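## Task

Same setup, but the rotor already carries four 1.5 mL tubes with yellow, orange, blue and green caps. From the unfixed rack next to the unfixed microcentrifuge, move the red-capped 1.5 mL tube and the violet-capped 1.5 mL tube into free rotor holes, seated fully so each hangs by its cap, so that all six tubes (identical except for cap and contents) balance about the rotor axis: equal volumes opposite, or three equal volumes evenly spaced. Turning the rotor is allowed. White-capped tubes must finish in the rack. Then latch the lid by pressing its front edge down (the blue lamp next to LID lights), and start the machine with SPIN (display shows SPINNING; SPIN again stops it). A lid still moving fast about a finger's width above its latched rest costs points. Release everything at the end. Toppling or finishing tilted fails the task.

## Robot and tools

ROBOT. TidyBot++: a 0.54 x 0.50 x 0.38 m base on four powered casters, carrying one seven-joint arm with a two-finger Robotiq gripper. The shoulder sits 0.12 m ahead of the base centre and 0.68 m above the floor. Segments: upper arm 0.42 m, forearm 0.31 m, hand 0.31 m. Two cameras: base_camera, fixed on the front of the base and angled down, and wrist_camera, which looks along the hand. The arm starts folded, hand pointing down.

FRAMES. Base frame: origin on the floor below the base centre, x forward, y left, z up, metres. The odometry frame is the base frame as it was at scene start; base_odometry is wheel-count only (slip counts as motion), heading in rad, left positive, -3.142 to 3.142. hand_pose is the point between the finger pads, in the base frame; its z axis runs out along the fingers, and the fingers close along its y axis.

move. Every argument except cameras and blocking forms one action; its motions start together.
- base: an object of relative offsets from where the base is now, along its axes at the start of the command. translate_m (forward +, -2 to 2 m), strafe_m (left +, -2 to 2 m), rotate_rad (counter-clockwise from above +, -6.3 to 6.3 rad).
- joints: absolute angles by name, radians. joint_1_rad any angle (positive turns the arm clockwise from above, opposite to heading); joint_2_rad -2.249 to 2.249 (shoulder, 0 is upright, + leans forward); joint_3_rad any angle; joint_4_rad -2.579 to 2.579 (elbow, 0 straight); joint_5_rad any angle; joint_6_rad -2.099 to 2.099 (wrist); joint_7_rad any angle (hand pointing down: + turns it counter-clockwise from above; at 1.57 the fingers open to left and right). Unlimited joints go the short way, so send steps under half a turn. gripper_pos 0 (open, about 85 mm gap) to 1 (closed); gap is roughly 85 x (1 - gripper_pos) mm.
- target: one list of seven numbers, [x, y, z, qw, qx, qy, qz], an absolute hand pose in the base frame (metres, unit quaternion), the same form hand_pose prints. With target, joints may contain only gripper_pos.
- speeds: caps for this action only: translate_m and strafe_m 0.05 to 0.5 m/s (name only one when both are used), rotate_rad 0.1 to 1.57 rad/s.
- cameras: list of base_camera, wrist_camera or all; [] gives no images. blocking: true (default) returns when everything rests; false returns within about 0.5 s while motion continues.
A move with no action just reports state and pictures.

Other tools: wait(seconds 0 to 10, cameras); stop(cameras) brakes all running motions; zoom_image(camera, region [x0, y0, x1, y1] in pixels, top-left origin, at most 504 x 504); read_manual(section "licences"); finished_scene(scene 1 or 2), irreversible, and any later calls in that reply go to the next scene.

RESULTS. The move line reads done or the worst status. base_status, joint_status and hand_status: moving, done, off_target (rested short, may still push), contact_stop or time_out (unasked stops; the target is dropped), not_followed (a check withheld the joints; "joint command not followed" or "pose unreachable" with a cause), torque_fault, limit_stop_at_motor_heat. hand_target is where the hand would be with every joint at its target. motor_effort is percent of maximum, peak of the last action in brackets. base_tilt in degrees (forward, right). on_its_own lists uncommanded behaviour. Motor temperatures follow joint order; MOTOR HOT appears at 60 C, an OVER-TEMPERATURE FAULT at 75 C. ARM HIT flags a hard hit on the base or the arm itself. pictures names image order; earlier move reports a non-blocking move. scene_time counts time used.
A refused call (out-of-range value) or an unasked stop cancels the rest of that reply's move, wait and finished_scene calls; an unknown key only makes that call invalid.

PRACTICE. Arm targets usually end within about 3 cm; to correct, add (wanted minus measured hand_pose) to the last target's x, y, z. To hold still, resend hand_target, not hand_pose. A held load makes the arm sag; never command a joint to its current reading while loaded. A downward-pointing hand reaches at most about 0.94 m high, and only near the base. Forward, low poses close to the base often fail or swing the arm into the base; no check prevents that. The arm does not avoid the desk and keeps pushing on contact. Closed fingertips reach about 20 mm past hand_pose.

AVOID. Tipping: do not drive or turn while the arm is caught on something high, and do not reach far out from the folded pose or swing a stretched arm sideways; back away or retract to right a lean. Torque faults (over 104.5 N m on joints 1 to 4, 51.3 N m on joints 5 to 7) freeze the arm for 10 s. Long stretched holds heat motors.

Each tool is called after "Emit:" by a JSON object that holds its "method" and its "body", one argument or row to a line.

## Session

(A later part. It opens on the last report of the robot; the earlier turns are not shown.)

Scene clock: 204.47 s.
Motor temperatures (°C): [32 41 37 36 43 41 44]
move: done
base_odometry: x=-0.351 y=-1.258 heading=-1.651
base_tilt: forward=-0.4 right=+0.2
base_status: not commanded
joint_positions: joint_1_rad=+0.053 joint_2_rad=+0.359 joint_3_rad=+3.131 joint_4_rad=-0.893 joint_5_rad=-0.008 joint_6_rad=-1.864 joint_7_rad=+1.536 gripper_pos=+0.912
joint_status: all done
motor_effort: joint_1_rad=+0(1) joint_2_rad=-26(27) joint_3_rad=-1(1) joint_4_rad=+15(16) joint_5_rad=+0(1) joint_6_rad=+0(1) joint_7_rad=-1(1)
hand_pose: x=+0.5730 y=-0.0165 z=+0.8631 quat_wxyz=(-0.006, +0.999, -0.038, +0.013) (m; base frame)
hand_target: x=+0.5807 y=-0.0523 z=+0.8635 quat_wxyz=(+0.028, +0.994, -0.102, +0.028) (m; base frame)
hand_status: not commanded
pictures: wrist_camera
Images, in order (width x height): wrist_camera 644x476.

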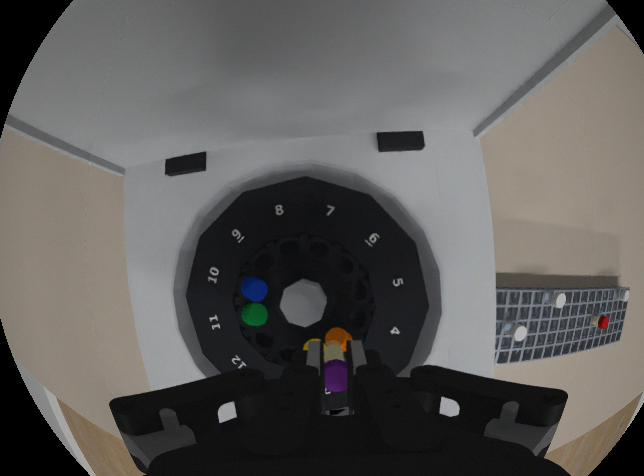

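Emit:
{"method": "move", "body": {
  "joints": {"joint_2_rad": 0.39, "joint_4_rad": -0.776, "joint_6_rad": -1.92},
  "cameras": ["wrist_camera"]
}}

Emit:
{"method": "move", "body": {
  "joints": {"joint_1_rad": -0.037, "joint_7_rad": 1.49},
  "cameras": ["wrist_camera"]
}}

Scene clock: 228.87 s.
Motor temperatures (°C): [32 41 37 36 43 41 44]
move: done
base_odometry: x=-0.351 y=-1.258 heading=-1.651
base_tilt: forward=-0.4 right=+0.2
base_status: not commanded
joint_positions: joint_1_rad=+0.053 joint_2_rad=+0.373 joint_3_rad=+3.131 joint_4_rad=-0.788 joint_5_rad=-0.008 joint_6_rad=-1.871 joint_7_rad=+1.536 gripper_pos=+0.912
joint_status: all done
motor_effort: joint_1_rad=-1(1) joint_2_rad=-28(29) joint_3_rad=-1(1) joint_4_rad=+16(17) joint_5_rad=+0(1) joint_6_rad=+1(2) joint_7_rad=-2(2)
hand_pose: x=+0.5945 y=-0.0176 z=+0.8895 quat_wxyz=(-0.006, +0.998, -0.038, +0.055) (m; base frame)
hand_target: x=+0.5824 y=-0.0520 z=+0.8844 quat_wxyz=(+0.027, +0.994, -0.105, +0.028) (m; base frame)
hand_status: not commanded
pictures: wrist_camera
Images, in order (width x height): wrist_camera 644x476.

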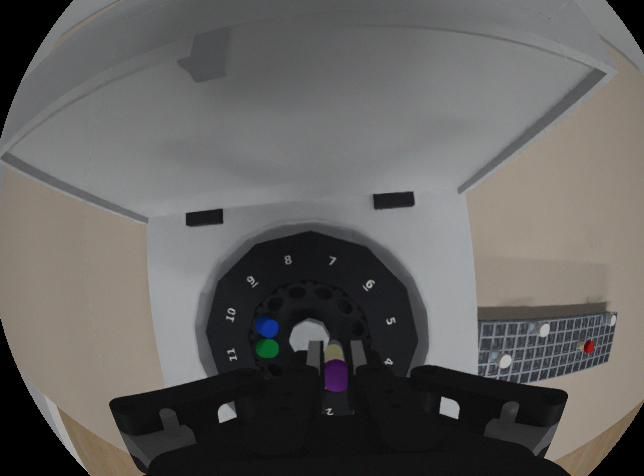

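Scene clock: 229.83 s.
Motor temperatures (°C): [32 41 37 36 43 41 44]
move: done
base_odometry: x=-0.351 y=-1.258 heading=-1.651
base_tilt: forward=-0.4 right=+0.2
base_status: not commanded
joint_positions: joint_1_rad=-0.025 joint_2_rad=+0.373 joint_3_rad=+3.131 joint_4_rad=-0.788 joint_5_rad=-0.008 joint_6_rad=-1.871 joint_7_rad=+1.536 gripper_pos=+0.912
joint_status: all done
motor_effort: joint_1_rad=+0(3) joint_2_rad=-28(28) joint_3_rad=+0(2) joint_4_rad=+16(16) joint_5_rad=+0(1) joint_6_rad=+1(1) joint_7_rad=-1(3)
hand_pose: x=+0.5944 y=+0.0195 z=+0.8895 quat_wxyz=(-0.008, +0.998, +0.001, +0.055) (m; base frame)
hand_target: x=+0.5853 y=+0.0011 z=+0.8844 quat_wxyz=(+0.026, +0.999, -0.033, +0.029) (m; base frame)
hand_status: not commanded
pictures: wrist_camera
Images, in order (width x height): wrist_camera 644x476.

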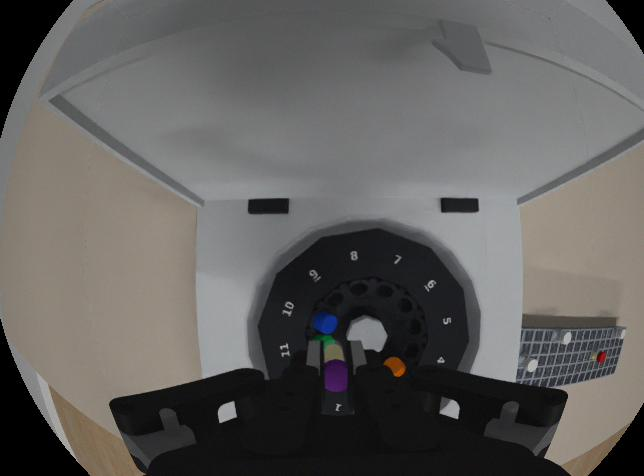

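Emit:
{"method": "move", "body": {
  "joints": {"joint_1_rad": 0.006, "joint_2_rad": 0.335, "joint_4_rad": -0.88, "joint_6_rad": -1.80},
  "cameras": ["wrist_camera"]
}}

Scene clock: 234.97 s.
Motor temperatures (°C): [32 41 37 36 43 41 44]
move: done
base_odometry: x=-0.351 y=-1.258 heading=-1.651
base_tilt: forward=-0.4 right=+0.2
base_status: not commanded
joint_positions: joint_1_rad=-0.013 joint_2_rad=+0.355 joint_3_rad=+3.131 joint_4_rad=-0.866 joint_5_rad=-0.008 joint_6_rad=-1.846 joint_7_rad=+1.536 gripper_pos=+0.912
joint_status: all done
motor_effort: joint_1_rad=+0(2) joint_2_rad=-27(29) joint_3_rad=-1(1) joint_4_rad=+16(17) joint_5_rad=+0(0) joint_6_rad=+1(2) joint_7_rad=-1(2)
hand_pose: x=+0.5833 y=+0.0137 z=+0.8738 quat_wxyz=(-0.007, +0.999, -0.005, +0.037) (m; base frame)
hand_target: x=+0.5910 y=-0.0197 z=+0.8804 quat_wxyz=(+0.026, +0.996, -0.052, +0.064) (m; base frame)
hand_status: not commanded
pictures: wrist_camera
Images, in order (width x height): wrist_camera 644x476.

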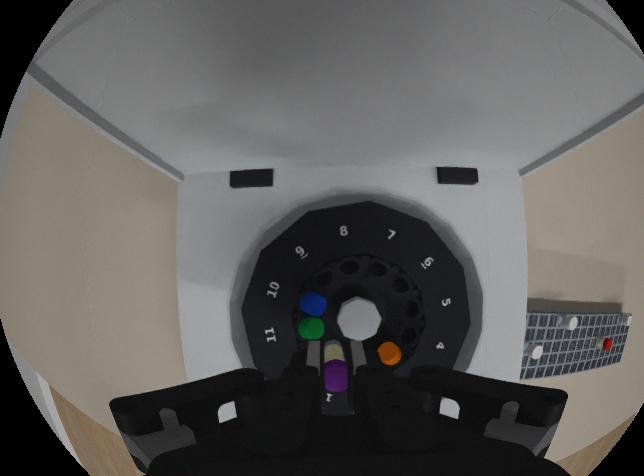

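Emit:
{"method": "move", "body": {
  "joints": {"joint_2_rad": 0.321, "joint_4_rad": -0.93, "joint_6_rad": -1.80},
  "cameras": ["wrist_camera"]
}}

Scene clock: 238.80 s.
Motor temperatures (°C): [32 41 37 36 43 41 44]
move: done
base_odometry: x=-0.351 y=-1.258 heading=-1.651
base_tilt: forward=-0.4 right=+0.2
base_status: not commanded
joint_positions: joint_1_rad=-0.013 joint_2_rad=+0.341 joint_3_rad=+3.131 joint_4_rad=-0.917 joint_5_rad=-0.008 joint_6_rad=-1.846 joint_7_rad=+1.536 gripper_pos=+0.912
joint_status: all done
motor_effort: joint_1_rad=-1(1) joint_2_rad=-27(28) joint_3_rad=+0(1) joint_4_rad=+16(17) joint_5_rad=+0(0) joint_6_rad=+0(2) joint_7_rad=-1(1)
hand_pose: x=+0.5701 y=+0.0135 z=+0.8641 quat_wxyz=(-0.006, +1.000, -0.005, +0.019) (m; base frame)
hand_target: x=+0.5781 y=-0.0196 z=+0.8704 quat_wxyz=(+0.027, +0.997, -0.051, +0.046) (m; base frame)
hand_status: not commanded
pictures: wrist_camera
Images, in order (width x height): wrist_camera 644x476.

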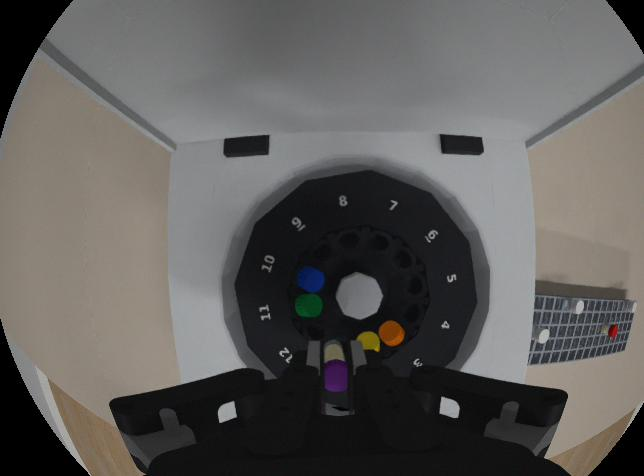

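Emit:
{"method": "move", "body": {
  "joints": {"joint_2_rad": 0.315, "joint_4_rad": -0.954},
  "cameras": []
}}

Emit:
{"method": "move", "body": {
  "joints": {"joint_1_rad": 0.021},
  "cameras": ["wrist_camera"]
}}

Scene clock: 246.67 s.
Motor temperatures (°C): [32 41 37 36 43 41 44]
move: done
base_odometry: x=-0.351 y=-1.258 heading=-1.651
base_tilt: forward=-0.4 right=+0.2
base_status: not commanded
joint_positions: joint_1_rad=-0.013 joint_2_rad=+0.334 joint_3_rad=+3.131 joint_4_rad=-0.941 joint_5_rad=-0.008 joint_6_rad=-1.846 joint_7_rad=+1.536 gripper_pos=+0.912
joint_status: all done
motor_effort: joint_1_rad=+0(1) joint_2_rad=-27(28) joint_3_rad=-1(1) joint_4_rad=+16(17) joint_5_rad=+0(0) joint_6_rad=+0(1) joint_7_rad=-1(1)
hand_pose: x=+0.5637 y=+0.0134 z=+0.8596 quat_wxyz=(-0.006, +1.000, -0.005, +0.010) (m; base frame)
hand_target: x=+0.5718 y=-0.0195 z=+0.8653 quat_wxyz=(+0.028, +0.998, -0.051, +0.037) (m; base frame)
hand_status: not commanded
pictures: none
No camera images: "cameras" was empty.

Scene clock: 247.27 s.
Motor temperatures (°C): [32 41 37 36 43 41 44]
move: done
base_odometry: x=-0.351 y=-1.258 heading=-1.651
base_tilt: forward=-0.4 right=+0.2
base_status: not commanded
joint_positions: joint_1_rad=+0.001 joint_2_rad=+0.334 joint_3_rad=+3.131 joint_4_rad=-0.941 joint_5_rad=-0.008 joint_6_rad=-1.846 joint_7_rad=+1.536 gripper_pos=+0.912
joint_status: all done
motor_effort: joint_1_rad=-1(1) joint_2_rad=-27(27) joint_3_rad=-1(1) joint_4_rad=+16(17) joint_5_rad=+0(1) joint_6_rad=+0(1) joint_7_rad=-1(1)
hand_pose: x=+0.5638 y=+0.0073 z=+0.8596 quat_wxyz=(-0.006, +1.000, -0.011, +0.010) (m; base frame)
hand_target: x=+0.5715 y=-0.0263 z=+0.8653 quat_wxyz=(+0.028, +0.997, -0.059, +0.037) (m; base frame)
hand_status: not commanded
pictures: wrist_camera
Images, in order (width x height): wrist_camera 644x476.

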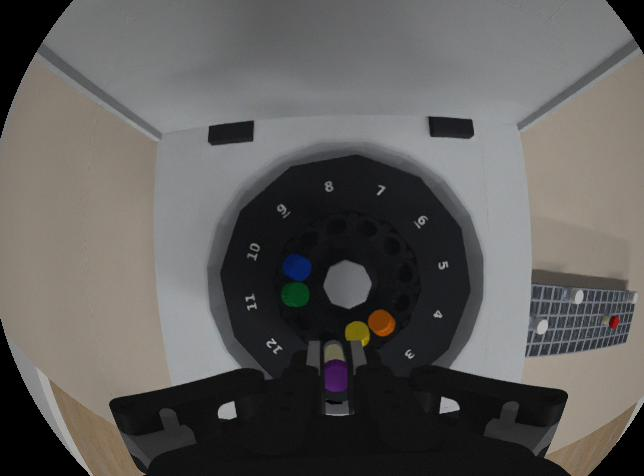

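Emit:
{"method": "move", "body": {
  "joints": {"joint_1_rad": 0.034},
  "cameras": ["wrist_camera"]
}}

Scene clock: 249.80 s.
Motor temperatures (°C): [32 41 37 36 43 41 44]
move: done
base_odometry: x=-0.351 y=-1.258 heading=-1.651
base_tilt: forward=-0.4 right=+0.2
base_status: not commanded
joint_positions: joint_1_rad=+0.013 joint_2_rad=+0.334 joint_3_rad=+3.131 joint_4_rad=-0.941 joint_5_rad=-0.008 joint_6_rad=-1.846 joint_7_rad=+1.536 gripper_pos=+0.912
joint_status: all done
motor_effort: joint_1_rad=-1(2) joint_2_rad=-27(27) joint_3_rad=+0(2) joint_4_rad=+16(17) joint_5_rad=+0(1) joint_6_rad=+1(1) joint_7_rad=-1(1)
hand_pose: x=+0.5639 y=+0.0017 z=+0.8596 quat_wxyz=(-0.006, +1.000, -0.018, +0.010) (m; base frame)
hand_target: x=+0.5711 y=-0.0322 z=+0.8653 quat_wxyz=(+0.028, +0.997, -0.065, +0.037) (m; base frame)
hand_status: not commanded
pictures: wrist_camera
Images, in order (width x height): wrist_camera 644x476.

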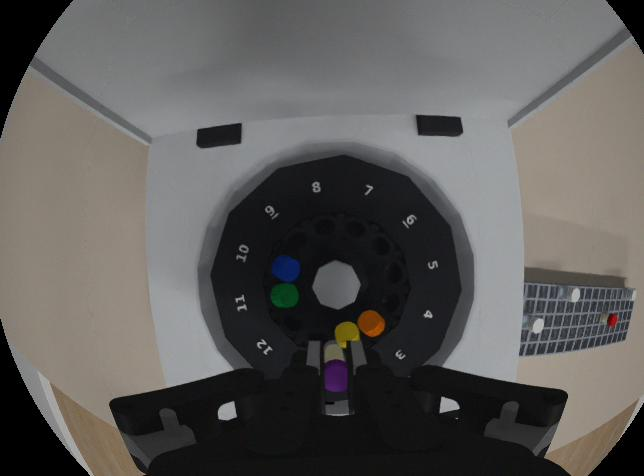

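Emit:
{"method": "zoom_image", "body": {
  "camera": "wrist_camera",
  "region": [250, 250, 430, 430]
}}

Scaled by 2.800.

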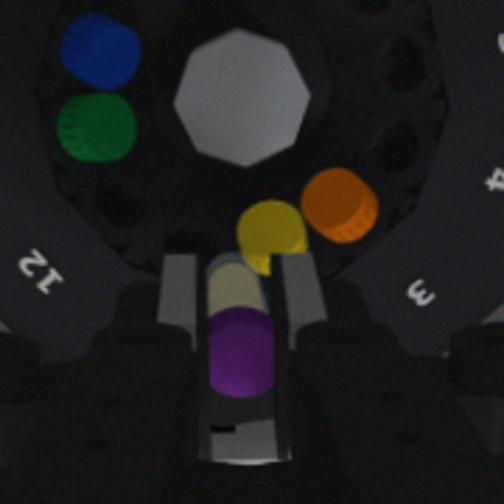

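Emit:
{"method": "move", "body": {
  "joints": {"joint_1_rad": 0.046},
  "cameras": []
}}

Emit:
{"method": "move", "body": {
  "joints": {"joint_1_rad": 0.056},
  "cameras": ["wrist_camera"]
}}

Scene clock: 254.07 s.
Motor temperatures (°C): [32 41 37 36 43 41 44]
move: done
base_odometry: x=-0.351 y=-1.258 heading=-1.651
base_tilt: forward=-0.4 right=+0.2
base_status: not commanded
joint_positions: joint_1_rad=+0.023 joint_2_rad=+0.334 joint_3_rad=+3.131 joint_4_rad=-0.941 joint_5_rad=-0.008 joint_6_rad=-1.846 joint_7_rad=+1.536 gripper_pos=+0.912
joint_status: all done
motor_effort: joint_1_rad=-1(1) joint_2_rad=-27(27) joint_3_rad=-2(2) joint_4_rad=+16(17) joint_5_rad=+0(1) joint_6_rad=+1(1) joint_7_rad=+0(2)
hand_pose: x=+0.5638 y=-0.0026 z=+0.8599 quat_wxyz=(-0.006, +1.000, -0.023, +0.010) (m; base frame)
hand_target: x=+0.5707 y=-0.0376 z=+0.8653 quat_wxyz=(+0.028, +0.996, -0.071, +0.037) (m; base frame)
hand_status: not commanded
pictures: none
No camera images: "cameras" was empty.

Scene clock: 254.60 s.
Motor temperatures (°C): [32 41 37 36 43 41 44]
move: done
base_odometry: x=-0.351 y=-1.258 heading=-1.651
base_tilt: forward=-0.4 right=+0.2
base_status: not commanded
joint_positions: joint_1_rad=+0.033 joint_2_rad=+0.333 joint_3_rad=+3.131 joint_4_rad=-0.941 joint_5_rad=-0.008 joint_6_rad=-1.846 joint_7_rad=+1.536 gripper_pos=+0.912
joint_status: all done
motor_effort: joint_1_rad=+0(1) joint_2_rad=-27(27) joint_3_rad=-1(1) joint_4_rad=+16(17) joint_5_rad=+0(1) joint_6_rad=+0(1) joint_7_rad=-1(1)
hand_pose: x=+0.5637 y=-0.0069 z=+0.8600 quat_wxyz=(-0.006, +1.000, -0.027, +0.010) (m; base frame)
hand_target: x=+0.5703 y=-0.0422 z=+0.8653 quat_wxyz=(+0.028, +0.996, -0.076, +0.037) (m; base frame)
hand_status: not commanded
pictures: wrist_camera
Images, in order (width x height): wrist_camera 644x476.

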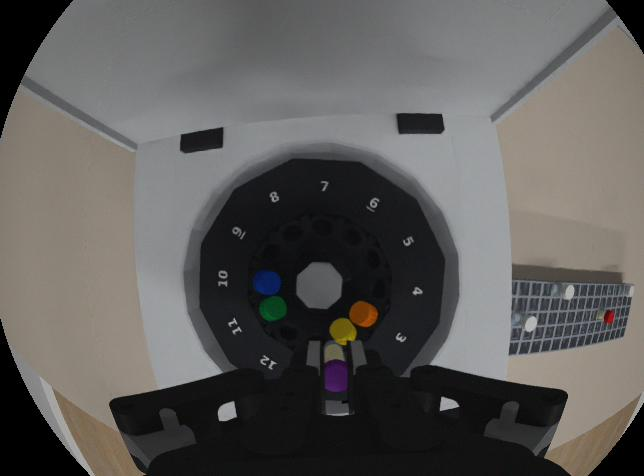

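Emit:
{"method": "move", "body": {
  "joints": {"joint_1_rad": 0.062},
  "cameras": ["wrist_camera"]
}}

Emit:
{"method": "zoom_image", "body": {
  "camera": "wrist_camera",
  "region": [180, 140, 460, 420]
}}

Scene clock: 257.23 s.
Motor temperatures (°C): [32 41 37 36 43 41 44]
move: done
base_odometry: x=-0.351 y=-1.258 heading=-1.651
base_tilt: forward=-0.4 right=+0.2
base_status: not commanded
joint_positions: joint_1_rad=+0.038 joint_2_rad=+0.333 joint_3_rad=+3.131 joint_4_rad=-0.941 joint_5_rad=-0.008 joint_6_rad=-1.846 joint_7_rad=+1.536 gripper_pos=+0.912
joint_status: all done
motor_effort: joint_1_rad=-1(1) joint_2_rad=-26(27) joint_3_rad=-1(1) joint_4_rad=+16(17) joint_5_rad=+0(0) joint_6_rad=+1(1) joint_7_rad=-1(1)
hand_pose: x=+0.5636 y=-0.0095 z=+0.8601 quat_wxyz=(-0.006, +0.999, -0.030, +0.010) (m; base frame)
hand_target: x=+0.5700 y=-0.0449 z=+0.8653 quat_wxyz=(+0.029, +0.996, -0.079, +0.037) (m; base frame)
hand_status: not commanded
pictures: wrist_camera
Images, in order (width x height): wrist_camera 644x476.

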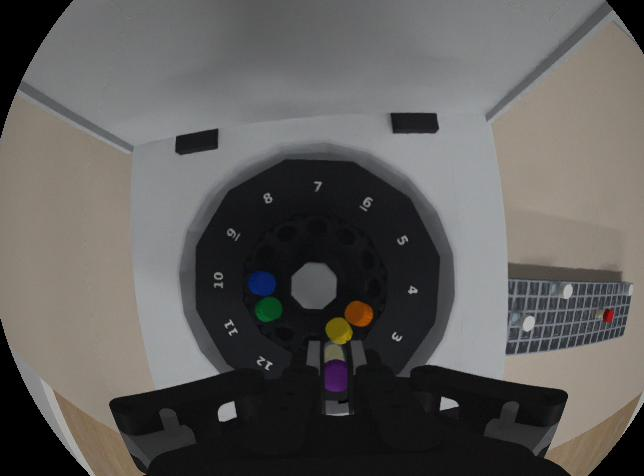

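Scaled by 1.800.

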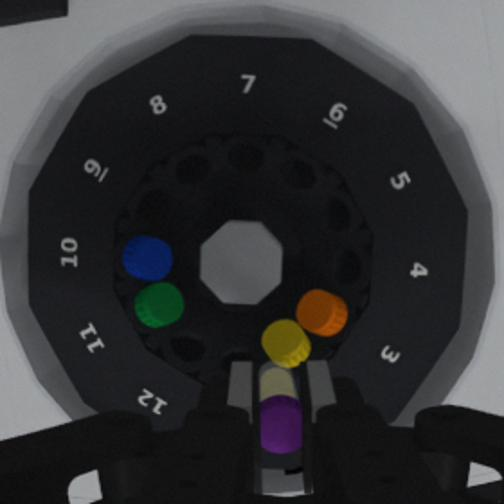

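Emit:
{"method": "move", "body": {
  "joints": {"joint_2_rad": 0.342, "joint_4_rad": -0.924},
  "cameras": ["wrist_camera"]
}}

Emit:
{"method": "zoom_image", "body": {
  "camera": "wrist_camera",
  "region": [180, 140, 460, 420]
}}

Scene clock: 265.93 s.
Motor temperatures (°C): [32 41 37 36 43 41 44]
move: done
base_odometry: x=-0.351 y=-1.258 heading=-1.651
base_tilt: forward=-0.4 right=+0.2
base_status: not commanded
joint_positions: joint_1_rad=+0.038 joint_2_rad=+0.336 joint_3_rad=+3.131 joint_4_rad=-0.928 joint_5_rad=-0.008 joint_6_rad=-1.846 joint_7_rad=+1.536 gripper_pos=+0.912
joint_status: all done
motor_effort: joint_1_rad=-1(1) joint_2_rad=-27(27) joint_3_rad=+0(1) joint_4_rad=+16(17) joint_5_rad=+0(1) joint_6_rad=+0(2) joint_7_rad=-1(1)
hand_pose: x=+0.5672 y=-0.0097 z=+0.8629 quat_wxyz=(-0.006, +0.999, -0.030, +0.016) (m; base frame)
hand_target: x=+0.5814 y=-0.0456 z=+0.8626 quat_wxyz=(+0.029, +0.996, -0.079, +0.038) (m; base frame)
hand_status: not commanded
pictures: wrist_camera
Images, in order (width x height): wrist_camera 644x476.

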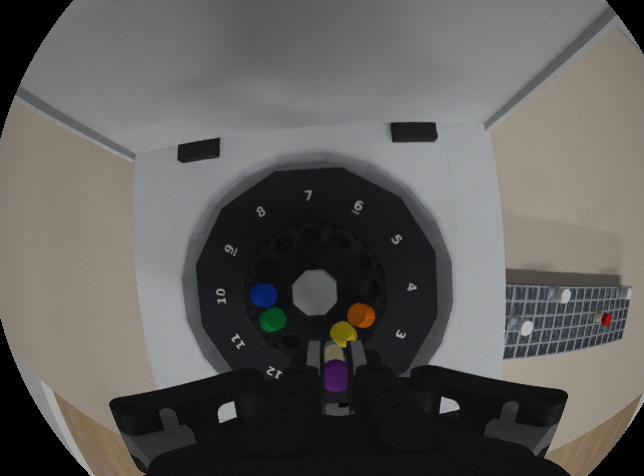

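Scaled by 1.800.

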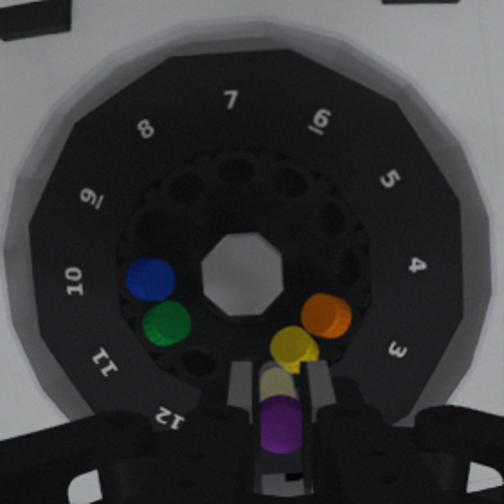

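Emit:
{"method": "move", "body": {
  "joints": {"joint_2_rad": 0.345, "joint_4_rad": -0.81, "joint_6_rad": -1.98},
  "cameras": []
}}

Emit:
{"method": "move", "body": {
  "joints": {"joint_1_rad": -0.004, "joint_2_rad": 0.13, "joint_4_rad": -0.95, "joint_6_rad": -1.77, "joint_7_rad": 1.58},
  "cameras": ["wrist_camera"]
}}

Scene clock: 280.90 s.
Motor temperatures (°C): [32 42 37 36 43 41 44]
move: done
base_odometry: x=-0.351 y=-1.258 heading=-1.651
base_tilt: forward=-0.4 right=+0.2
base_status: not commanded
joint_positions: joint_1_rad=+0.038 joint_2_rad=+0.337 joint_3_rad=+3.131 joint_4_rad=-0.821 joint_5_rad=-0.008 joint_6_rad=-1.926 joint_7_rad=+1.536 gripper_pos=+0.912
joint_status: all done
motor_effort: joint_1_rad=+0(1) joint_2_rad=-27(29) joint_3_rad=+0(1) joint_4_rad=+16(17) joint_5_rad=+0(0) joint_6_rad=+1(1) joint_7_rad=+0(1)
hand_pose: x=+0.5639 y=-0.0097 z=+0.8945 quat_wxyz=(-0.006, +0.999, -0.030, +0.029) (m; base frame)
hand_target: x=+0.5489 y=-0.0425 z=+0.8939 quat_wxyz=(+0.027, +0.996, -0.083, +0.004) (m; base frame)
hand_status: not commanded
pictures: none
No camera images: "cameras" was empty.

Scene clock: 282.40 s.
Motor temperatures (°C): [32 42 37 36 43 41 44]
move: done
base_odometry: x=-0.351 y=-1.258 heading=-1.651
base_tilt: forward=-0.4 right=+0.2
base_status: not commanded
joint_positions: joint_1_rad=+0.017 joint_2_rad=+0.131 joint_3_rad=+3.131 joint_4_rad=-0.933 joint_5_rad=-0.008 joint_6_rad=-1.835 joint_7_rad=+1.536 gripper_pos=+0.912
joint_status: all done
motor_effort: joint_1_rad=-1(1) joint_2_rad=-20(29) joint_3_rad=+0(1) joint_4_rad=+16(17) joint_5_rad=+0(0) joint_6_rad=+2(3) joint_7_rad=+0(2)
hand_pose: x=+0.5233 y=+0.0006 z=+0.9496 quat_wxyz=(-0.006, +0.992, -0.019, +0.121) (m; base frame)
hand_target: x=+0.5401 y=-0.0153 z=+0.9495 quat_wxyz=(+0.029, +0.989, -0.004, +0.145) (m; base frame)
hand_status: not commanded
pictures: wrist_camera
Images, in order (width x height): wrist_camera 644x476.

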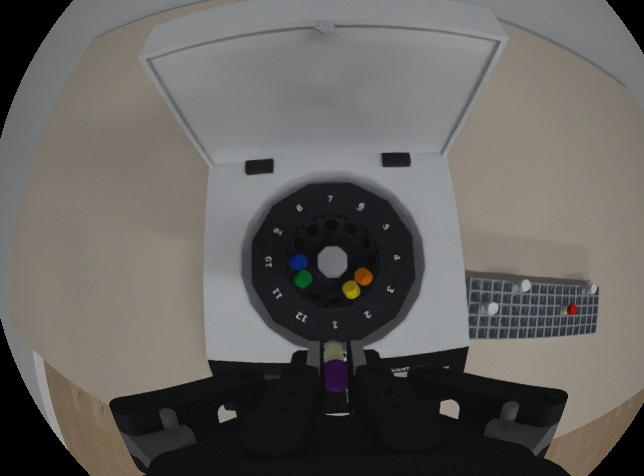

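Emit:
{"method": "move", "body": {
  "joints": {"joint_2_rad": -0.11, "joint_4_rad": -1.405, "joint_6_rad": -1.15, "joint_7_rad": 1.63},
  "cameras": []
}}

Emit:
{"method": "move", "body": {
  "joints": {"joint_2_rad": -0.225, "joint_4_rad": -1.805, "joint_6_rad": -0.74},
  "cameras": ["wrist_camera"]
}}

Scene clock: 289.00 s.
Motor temperatures (°C): [32 41 37 36 43 41 44]
move: done
base_odometry: x=-0.351 y=-1.258 heading=-1.651
base_tilt: forward=-0.4 right=+0.2
base_status: not commanded
joint_positions: joint_1_rad=+0.017 joint_2_rad=-0.092 joint_3_rad=+3.131 joint_4_rad=-1.388 joint_5_rad=-0.008 joint_6_rad=-1.216 joint_7_rad=+1.553 gripper_pos=+0.912
joint_status: all done
motor_effort: joint_1_rad=-1(1) joint_2_rad=-15(21) joint_3_rad=+0(1) joint_4_rad=+19(20) joint_5_rad=+0(0) joint_6_rad=+5(6) joint_7_rad=-1(2)
hand_pose: x=+0.5660 y=+0.0009 z=+0.9347 quat_wxyz=(-0.005, +0.951, -0.012, +0.310) (m; base frame)
hand_target: x=+0.5750 y=-0.0139 z=+0.9473 quat_wxyz=(+0.039, +0.939, +0.032, +0.340) (m; base frame)
hand_status: not commanded
pictures: none
No camera images: "cameras" was empty.

Scene clock: 290.87 s.
Motor temperatures (°C): [32 41 37 36 43 41 44]
move: done
base_odometry: x=-0.351 y=-1.258 heading=-1.651
base_tilt: forward=-0.4 right=+0.2
base_status: not commanded
joint_positions: joint_1_rad=+0.017 joint_2_rad=-0.204 joint_3_rad=+3.131 joint_4_rad=-1.789 joint_5_rad=-0.008 joint_6_rad=-0.806 joint_7_rad=+1.553 gripper_pos=+0.912
joint_status: all done
motor_effort: joint_1_rad=-1(1) joint_2_rad=-12(15) joint_3_rad=+0(1) joint_4_rad=+21(22) joint_5_rad=+0(1) joint_6_rad=+7(7) joint_7_rad=-1(2)
hand_pose: x=+0.5604 y=+0.0004 z=+0.8620 quat_wxyz=(-0.005, +0.930, -0.012, +0.367) (m; base frame)
hand_target: x=+0.5675 y=-0.0094 z=+0.8774 quat_wxyz=(+0.038, +0.916, +0.041, +0.398) (m; base frame)
hand_status: not commanded
pictures: wrist_camera
Images, in order (width x height): wrist_camera 644x476.

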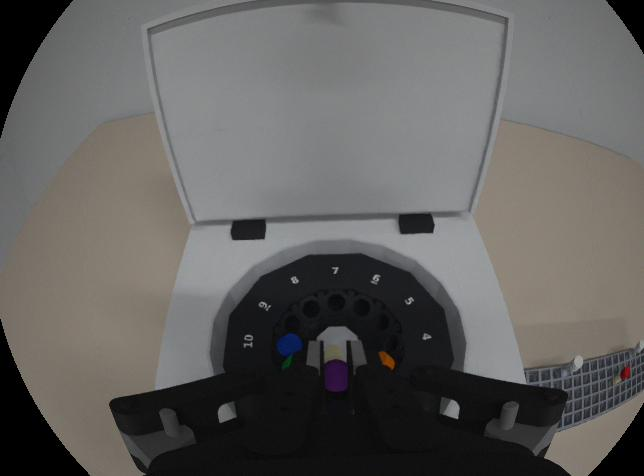

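Emit:
{"method": "move", "body": {
  "joints": {"joint_2_rad": -0.172, "joint_4_rad": -1.766, "joint_6_rad": -0.72},
  "cameras": ["wrist_camera"]
}}

Scene clock: 300.50 s.
Motor temperatures (°C): [32 41 37 36 43 41 44]
move: done
base_odometry: x=-0.351 y=-1.258 heading=-1.651
base_tilt: forward=-0.4 right=+0.2
base_status: not commanded
joint_positions: joint_1_rad=+0.017 joint_2_rad=-0.182 joint_3_rad=+3.131 joint_4_rad=-1.771 joint_5_rad=-0.008 joint_6_rad=-0.782 joint_7_rad=+1.554 gripper_pos=+0.912
joint_status: all done
motor_effort: joint_1_rad=-1(1) joint_2_rad=-12(14) joint_3_rad=+0(1) joint_4_rad=+20(22) joint_5_rad=+0(0) joint_6_rad=+7(7) joint_7_rad=-1(2)
hand_pose: x=+0.5739 y=+0.0003 z=+0.8665 quat_wxyz=(-0.005, +0.927, -0.012, +0.376) (m; base frame)
hand_target: x=+0.5905 y=-0.0091 z=+0.8788 quat_wxyz=(+0.038, +0.914, +0.042, +0.401) (m; base frame)
hand_status: not commanded
pictures: wrist_camera
Images, in order (width x height): wrist_camera 644x476.

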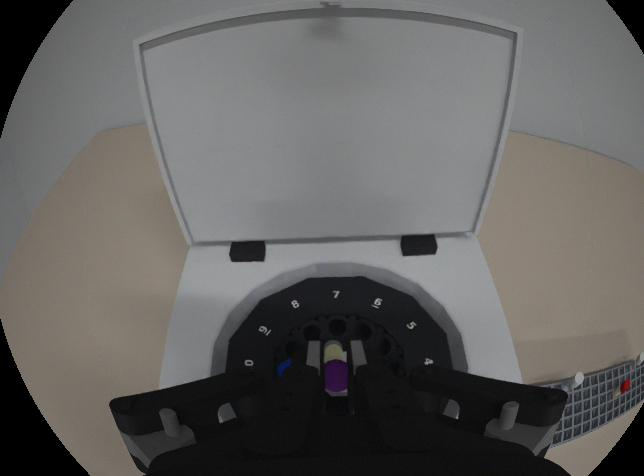

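Emit:
{"method": "zoom_image", "body": {
  "camera": "wrist_camera",
  "region": [260, 270, 420, 430]
}}

Scaled by 3.150.

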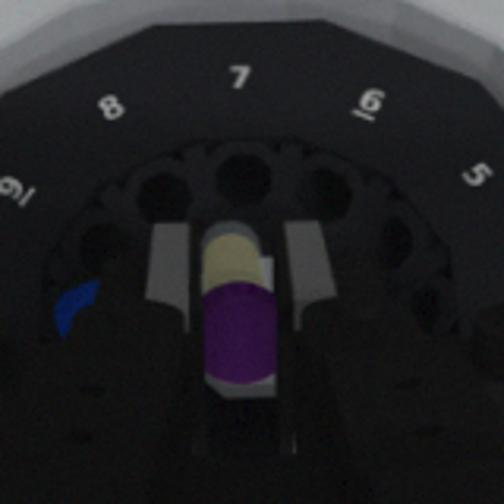

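Emit:
{"method": "move", "body": {
  "joints": {"joint_1_rad": 0.043},
  "cameras": ["wrist_camera"]
}}

Emit:
{"method": "zoom_image", "body": {
  "camera": "wrist_camera",
  "region": [260, 270, 420, 430]
}}

Scene clock: 317.53 s.
Motor temperatures (°C): [32 41 37 36 43 41 44]
move: done
base_odometry: x=-0.351 y=-1.258 heading=-1.651
base_tilt: forward=-0.4 right=+0.2
base_status: not commanded
joint_positions: joint_1_rad=+0.033 joint_2_rad=-0.182 joint_3_rad=+3.131 joint_4_rad=-1.771 joint_5_rad=-0.008 joint_6_rad=-0.782 joint_7_rad=+1.554 gripper_pos=+0.912
joint_status: all done
motor_effort: joint_1_rad=+0(1) joint_2_rad=-13(13) joint_3_rad=+0(1) joint_4_rad=+21(21) joint_5_rad=+0(0) joint_6_rad=+6(7) joint_7_rad=-1(1)
hand_pose: x=+0.5739 y=-0.0068 z=+0.8666 quat_wxyz=(-0.002, +0.926, -0.019, +0.376) (m; base frame)
hand_target: x=+0.5896 y=-0.0312 z=+0.8788 quat_wxyz=(+0.048, +0.915, +0.020, +0.400) (m; base frame)
hand_status: not commanded
pictures: wrist_camera
Images, in order (width x height): wrist_camera 644x476.

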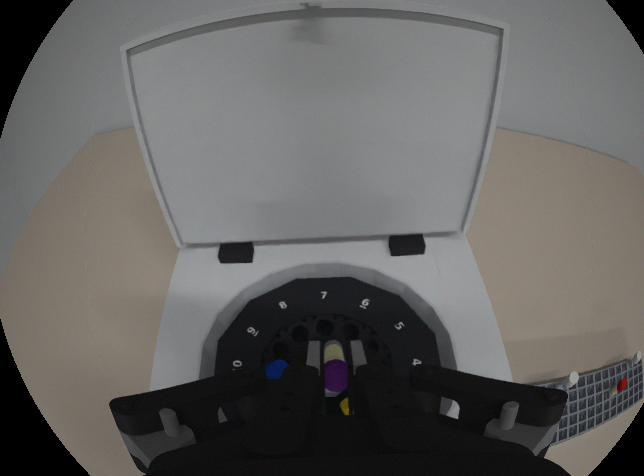

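Scaled by 3.150.

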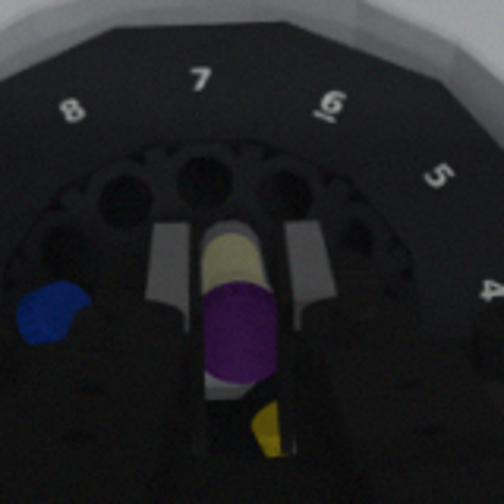

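Emit:
{"method": "move", "body": {
  "joints": {"joint_1_rad": 0.005},
  "cameras": ["wrist_camera"]
}}

Emit:
{"method": "zoom_image", "body": {
  "camera": "wrist_camera",
  "region": [260, 270, 420, 430]
}}

Scene clock: 320.57 s.
Motor temperatures (°C): [32 41 37 36 43 41 44]
move: done
base_odometry: x=-0.351 y=-1.258 heading=-1.651
base_tilt: forward=-0.4 right=+0.2
base_status: not commanded
joint_positions: joint_1_rad=+0.017 joint_2_rad=-0.182 joint_3_rad=+3.131 joint_4_rad=-1.771 joint_5_rad=-0.008 joint_6_rad=-0.782 joint_7_rad=+1.554 gripper_pos=+0.912
joint_status: all done
motor_effort: joint_1_rad=-1(2) joint_2_rad=-13(13) joint_3_rad=+0(1) joint_4_rad=+21(21) joint_5_rad=+0(1) joint_6_rad=+6(7) joint_7_rad=-1(1)
hand_pose: x=+0.5739 y=+0.0004 z=+0.8666 quat_wxyz=(-0.005, +0.927, -0.012, +0.376) (m; base frame)
hand_target: x=+0.5904 y=-0.0133 z=+0.8788 quat_wxyz=(+0.040, +0.915, +0.037, +0.401) (m; base frame)
hand_status: not commanded
pictures: wrist_camera
Images, in order (width x height): wrist_camera 644x476.

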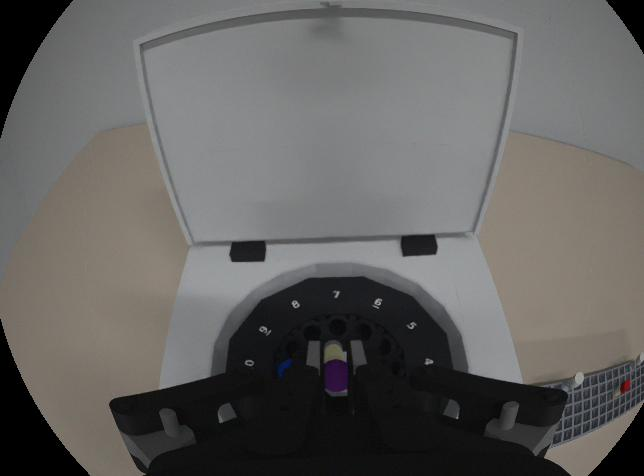

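Scaled by 3.150.

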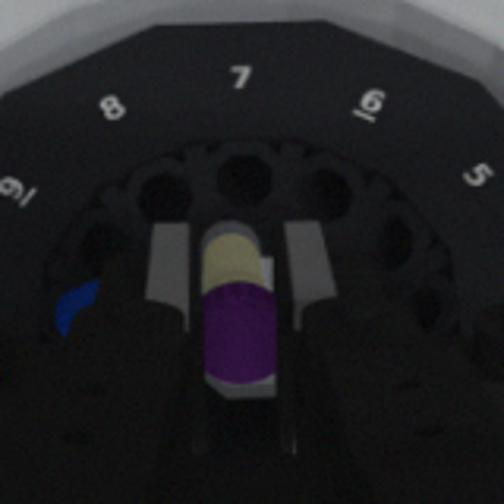

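Emit:
{"method": "move", "body": {
  "joints": {"joint_1_rad": 0.035},
  "cameras": ["wrist_camera"]
}}

Emit:
{"method": "zoom_image", "body": {
  "camera": "wrist_camera",
  "region": [260, 270, 420, 430]
}}

Scene clock: 323.37 s.
Motor temperatures (°C): [32 41 37 36 43 41 44]
move: done
base_odometry: x=-0.351 y=-1.258 heading=-1.651
base_tilt: forward=-0.4 right=+0.2
base_status: not commanded
joint_positions: joint_1_rad=+0.026 joint_2_rad=-0.182 joint_3_rad=+3.131 joint_4_rad=-1.771 joint_5_rad=-0.008 joint_6_rad=-0.782 joint_7_rad=+1.554 gripper_pos=+0.912
joint_status: all done
motor_effort: joint_1_rad=-1(1) joint_2_rad=-13(13) joint_3_rad=+0(1) joint_4_rad=+20(21) joint_5_rad=+0(0) joint_6_rad=+7(7) joint_7_rad=+0(2)
hand_pose: x=+0.5739 y=-0.0036 z=+0.8666 quat_wxyz=(-0.003, +0.927, -0.016, +0.376) (m; base frame)
hand_target: x=+0.5898 y=-0.0275 z=+0.8788 quat_wxyz=(+0.046, +0.915, +0.024, +0.400) (m; base frame)
hand_status: not commanded
pictures: wrist_camera
Images, in order (width x height): wrist_camera 644x476.

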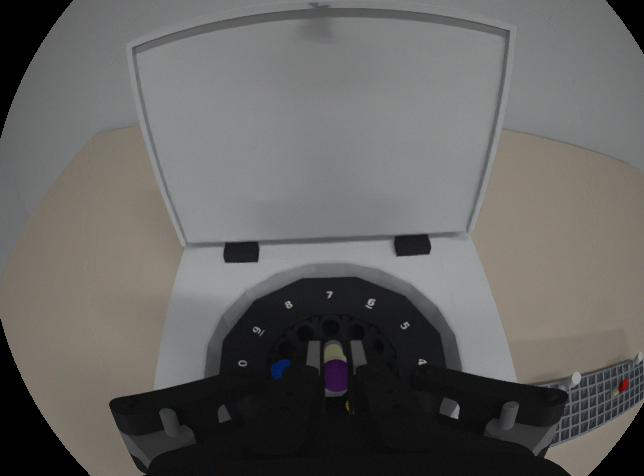

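Scaled by 3.150.

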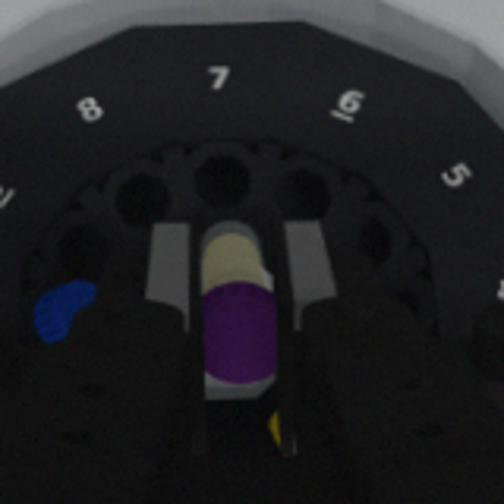

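Emit:
{"method": "move", "body": {
  "joints": {"joint_2_rad": -0.137, "joint_4_rad": -1.805, "joint_6_rad": -0.667},
  "cameras": ["wrist_camera"]
}}

Emit:
{"method": "zoom_image", "body": {
  "camera": "wrist_camera",
  "region": [260, 270, 420, 430]
}}

Scene clock: 337.90 s.
Motor temperatures (°C): [32 41 37 36 43 41 44]
move: done
base_odometry: x=-0.351 y=-1.258 heading=-1.651
base_tilt: forward=-0.4 right=+0.2
base_status: not commanded
joint_positions: joint_1_rad=+0.026 joint_2_rad=-0.149 joint_3_rad=+3.131 joint_4_rad=-1.794 joint_5_rad=-0.008 joint_6_rad=-0.726 joint_7_rad=+1.554 gripper_pos=+0.912
joint_status: all done
motor_effort: joint_1_rad=-1(1) joint_2_rad=-14(15) joint_3_rad=+0(1) joint_4_rad=+20(22) joint_5_rad=+0(0) joint_6_rad=+7(7) joint_7_rad=-1(1)
hand_pose: x=+0.5867 y=-0.0039 z=+0.8513 quat_wxyz=(-0.003, +0.927, -0.016, +0.376) (m; base frame)
hand_target: x=+0.5985 y=-0.0270 z=+0.8530 quat_wxyz=(+0.045, +0.919, +0.026, +0.391) (m; base frame)
hand_status: not commanded
pictures: wrist_camera
Images, in order (width x height): wrist_camera 644x476.

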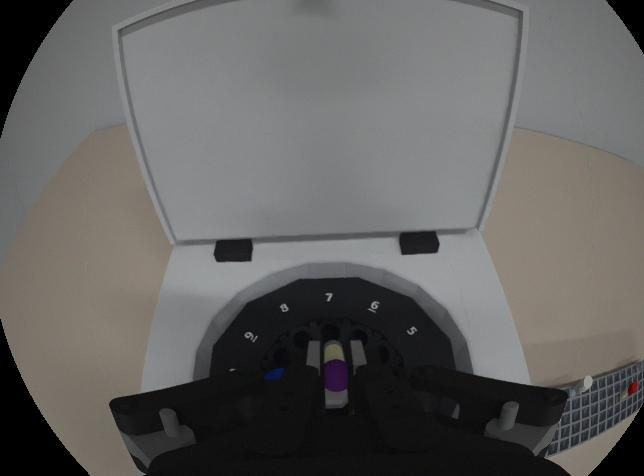

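Scaled by 3.150.

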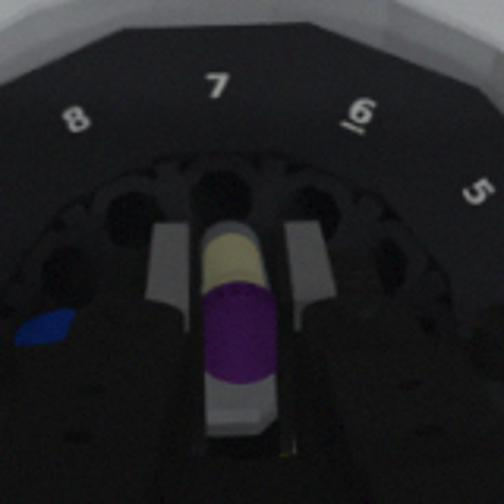

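Emit:
{"method": "move", "body": {
  "joints": {"joint_2_rad": -0.112, "joint_4_rad": -1.810, "joint_6_rad": -0.637},
  "cameras": ["wrist_camera"]
}}

Emit:
{"method": "zoom_image", "body": {
  "camera": "wrist_camera",
  "region": [260, 270, 420, 430]
}}

Scene clock: 346.67 s.
Motor temperatures (°C): [32 41 37 36 43 41 44]
move: done
base_odometry: x=-0.351 y=-1.258 heading=-1.651
base_tilt: forward=-0.4 right=+0.2
base_status: not commanded
joint_positions: joint_1_rad=+0.026 joint_2_rad=-0.127 joint_3_rad=+3.131 joint_4_rad=-1.794 joint_5_rad=-0.008 joint_6_rad=-0.696 joint_7_rad=+1.554 gripper_pos=+0.912
joint_status: all done
motor_effort: joint_1_rad=-1(1) joint_2_rad=-14(15) joint_3_rad=+0(1) joint_4_rad=+21(22) joint_5_rad=+0(0) joint_6_rad=+7(7) joint_7_rad=-1(1)
hand_pose: x=+0.5970 y=-0.0042 z=+0.8471 quat_wxyz=(-0.003, +0.925, -0.017, +0.379) (m; base frame)
hand_target: x=+0.6079 y=-0.0269 z=+0.8449 quat_wxyz=(+0.044, +0.919, +0.026, +0.391) (m; base frame)
hand_status: not commanded
pictures: wrist_camera
Images, in order (width x height): wrist_camera 644x476.

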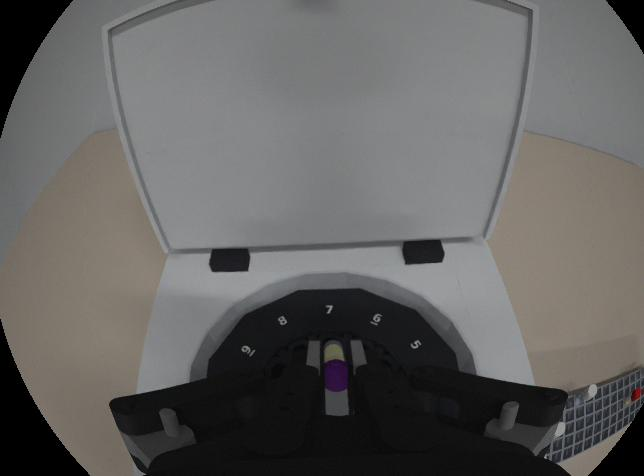

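Scaled by 3.150.

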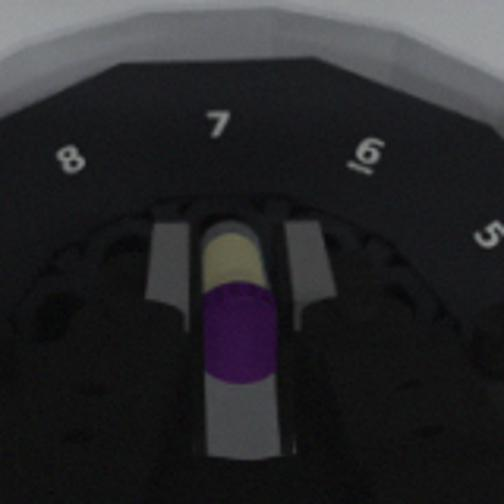

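Emit:
{"method": "move", "body": {
  "joints": {"joint_4_rad": -1.824, "joint_6_rad": -0.627},
  "cameras": ["wrist_camera"]
}}

Emit:
{"method": "zoom_image", "body": {
  "camera": "wrist_camera",
  "region": [260, 270, 420, 430]
}}

Scene clock: 354.17 s.
Motor temperatures (°C): [32 41 37 36 43 41 44]
move: done
base_odometry: x=-0.351 y=-1.258 heading=-1.651
base_tilt: forward=-0.4 right=+0.2
base_status: not commanded
joint_positions: joint_1_rad=+0.026 joint_2_rad=-0.127 joint_3_rad=+3.131 joint_4_rad=-1.809 joint_5_rad=-0.008 joint_6_rad=-0.687 joint_7_rad=+1.554 gripper_pos=+0.912
joint_status: all done
motor_effort: joint_1_rad=+0(1) joint_2_rad=-14(15) joint_3_rad=+0(1) joint_4_rad=+20(21) joint_5_rad=+0(0) joint_6_rad=+7(8) joint_7_rad=-1(2)
hand_pose: x=+0.5953 y=-0.0042 z=+0.8412 quat_wxyz=(-0.003, +0.926, -0.017, +0.377) (m; base frame)
hand_target: x=+0.6065 y=-0.0267 z=+0.8397 quat_wxyz=(+0.044, +0.920, +0.027, +0.389) (m; base frame)
hand_status: not commanded
pictures: wrist_camera
Images, in order (width x height): wrist_camera 644x476.

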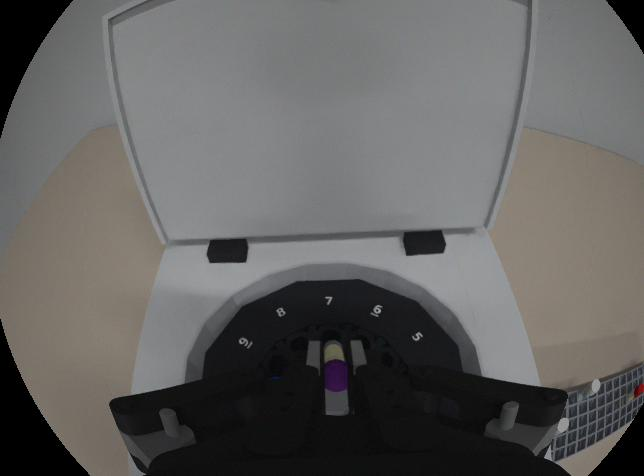

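Scaled by 3.150.

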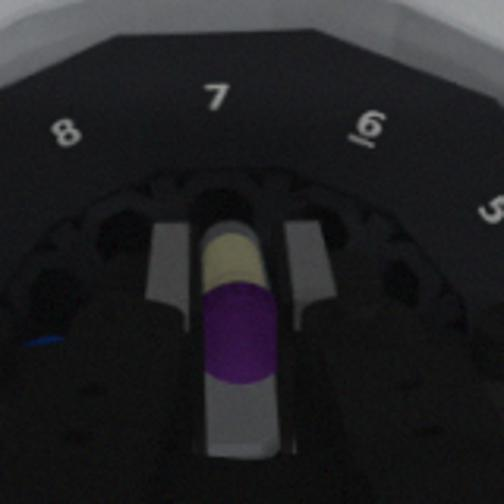

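Emit:
{"method": "move", "body": {
  "joints": {"joint_2_rad": -0.099, "joint_4_rad": -1.824, "joint_6_rad": -0.617},
  "cameras": ["wrist_camera"]
}}

Emit:
{"method": "zoom_image", "body": {
  "camera": "wrist_camera",
  "region": [260, 270, 420, 430]
}}

Scene clock: 359.83 s.
Motor temperatures (°C): [32 41 37 36 43 41 44]
move: done
base_odometry: x=-0.351 y=-1.258 heading=-1.651
base_tilt: forward=-0.4 right=+0.2
base_status: not commanded
joint_positions: joint_1_rad=+0.026 joint_2_rad=-0.126 joint_3_rad=+3.131 joint_4_rad=-1.809 joint_5_rad=-0.008 joint_6_rad=-0.684 joint_7_rad=+1.554 gripper_pos=+0.912
joint_status: all done
motor_effort: joint_1_rad=+0(1) joint_2_rad=-11(14) joint_3_rad=+1(1) joint_4_rad=+20(21) joint_5_rad=+1(1) joint_6_rad=+9(9) joint_7_rad=-1(1)
hand_pose: x=+0.5960 y=-0.0042 z=+0.8412 quat_wxyz=(-0.003, +0.926, -0.017, +0.377) (m; base frame)
hand_target: x=+0.6107 y=-0.0267 z=+0.8355 quat_wxyz=(+0.044, +0.920, +0.027, +0.387) (m; base frame)
hand_status: not commanded
pictures: wrist_camera
Images, in order (width x height): wrist_camera 644x476.

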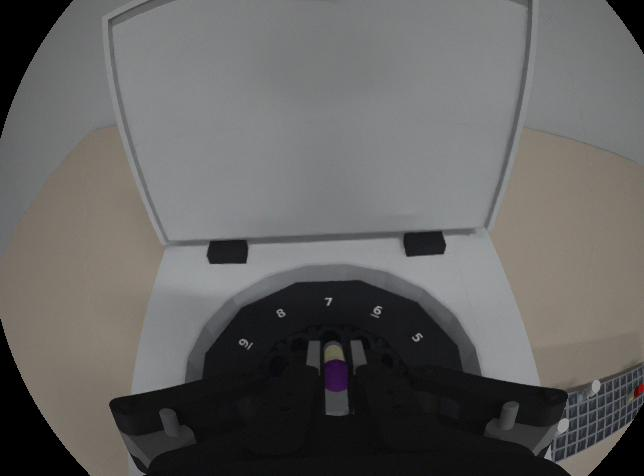

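Scaled by 3.150.

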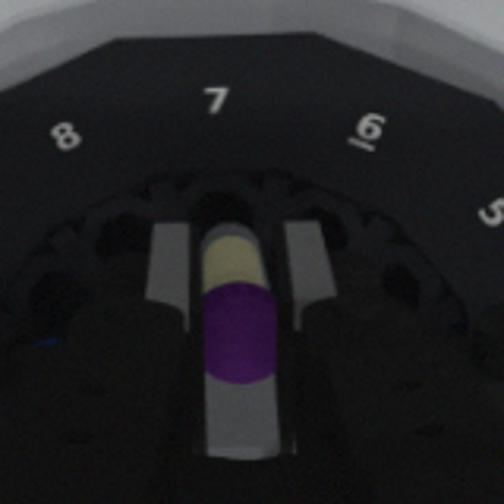

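Emit:
{"method": "move", "body": {
  "joints": {"joint_2_rad": -0.110, "joint_4_rad": -1.794, "joint_6_rad": -0.627},
  "cameras": ["wrist_camera"]
}}

Emit:
{"method": "zoom_image", "body": {
  "camera": "wrist_camera",
  "region": [260, 270, 420, 430]
}}

Scene clock: 365.10 s.
Motor temperatures (°C): [32 41 37 36 43 41 44]
move: done
base_odometry: x=-0.351 y=-1.258 heading=-1.651
base_tilt: forward=-0.4 right=+0.2
base_status: not commanded
joint_positions: joint_1_rad=+0.026 joint_2_rad=-0.122 joint_3_rad=+3.131 joint_4_rad=-1.797 joint_5_rad=-0.008 joint_6_rad=-0.679 joint_7_rad=+1.554 gripper_pos=+0.912
joint_status: all done
motor_effort: joint_1_rad=-1(1) joint_2_rad=-14(15) joint_3_rad=+0(1) joint_4_rad=+20(22) joint_5_rad=+0(0) joint_6_rad=+6(9) joint_7_rad=-1(1)
hand_pose: x=+0.6009 y=-0.0043 z=+0.8473 quat_wxyz=(-0.003, +0.923, -0.016, +0.384) (m; base frame)
hand_target: x=+0.6144 y=-0.0270 z=+0.8549 quat_wxyz=(+0.045, +0.914, +0.026, +0.402) (m; base frame)
hand_status: not commanded
pictures: wrist_camera
Images, in order (width x height): wrist_camera 644x476.

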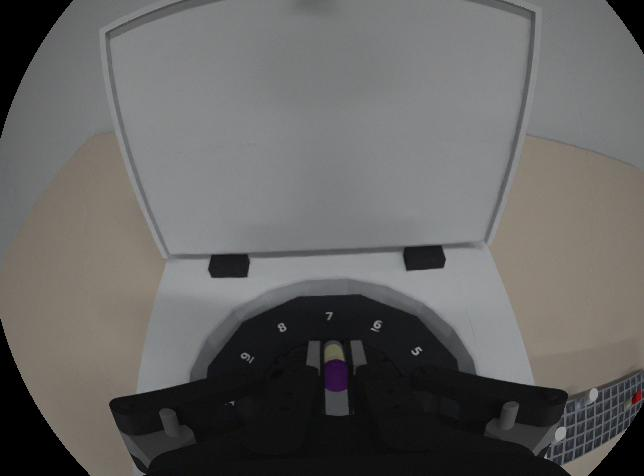

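Scaled by 3.150.

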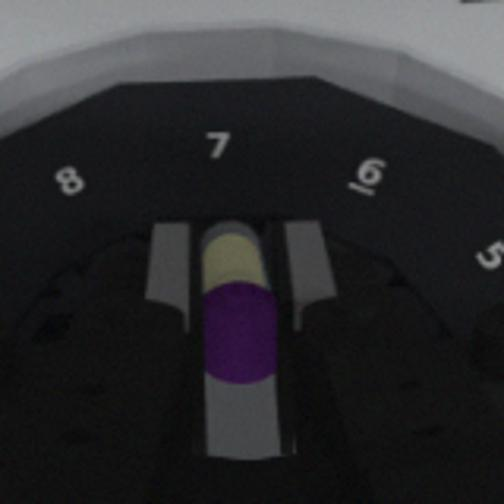

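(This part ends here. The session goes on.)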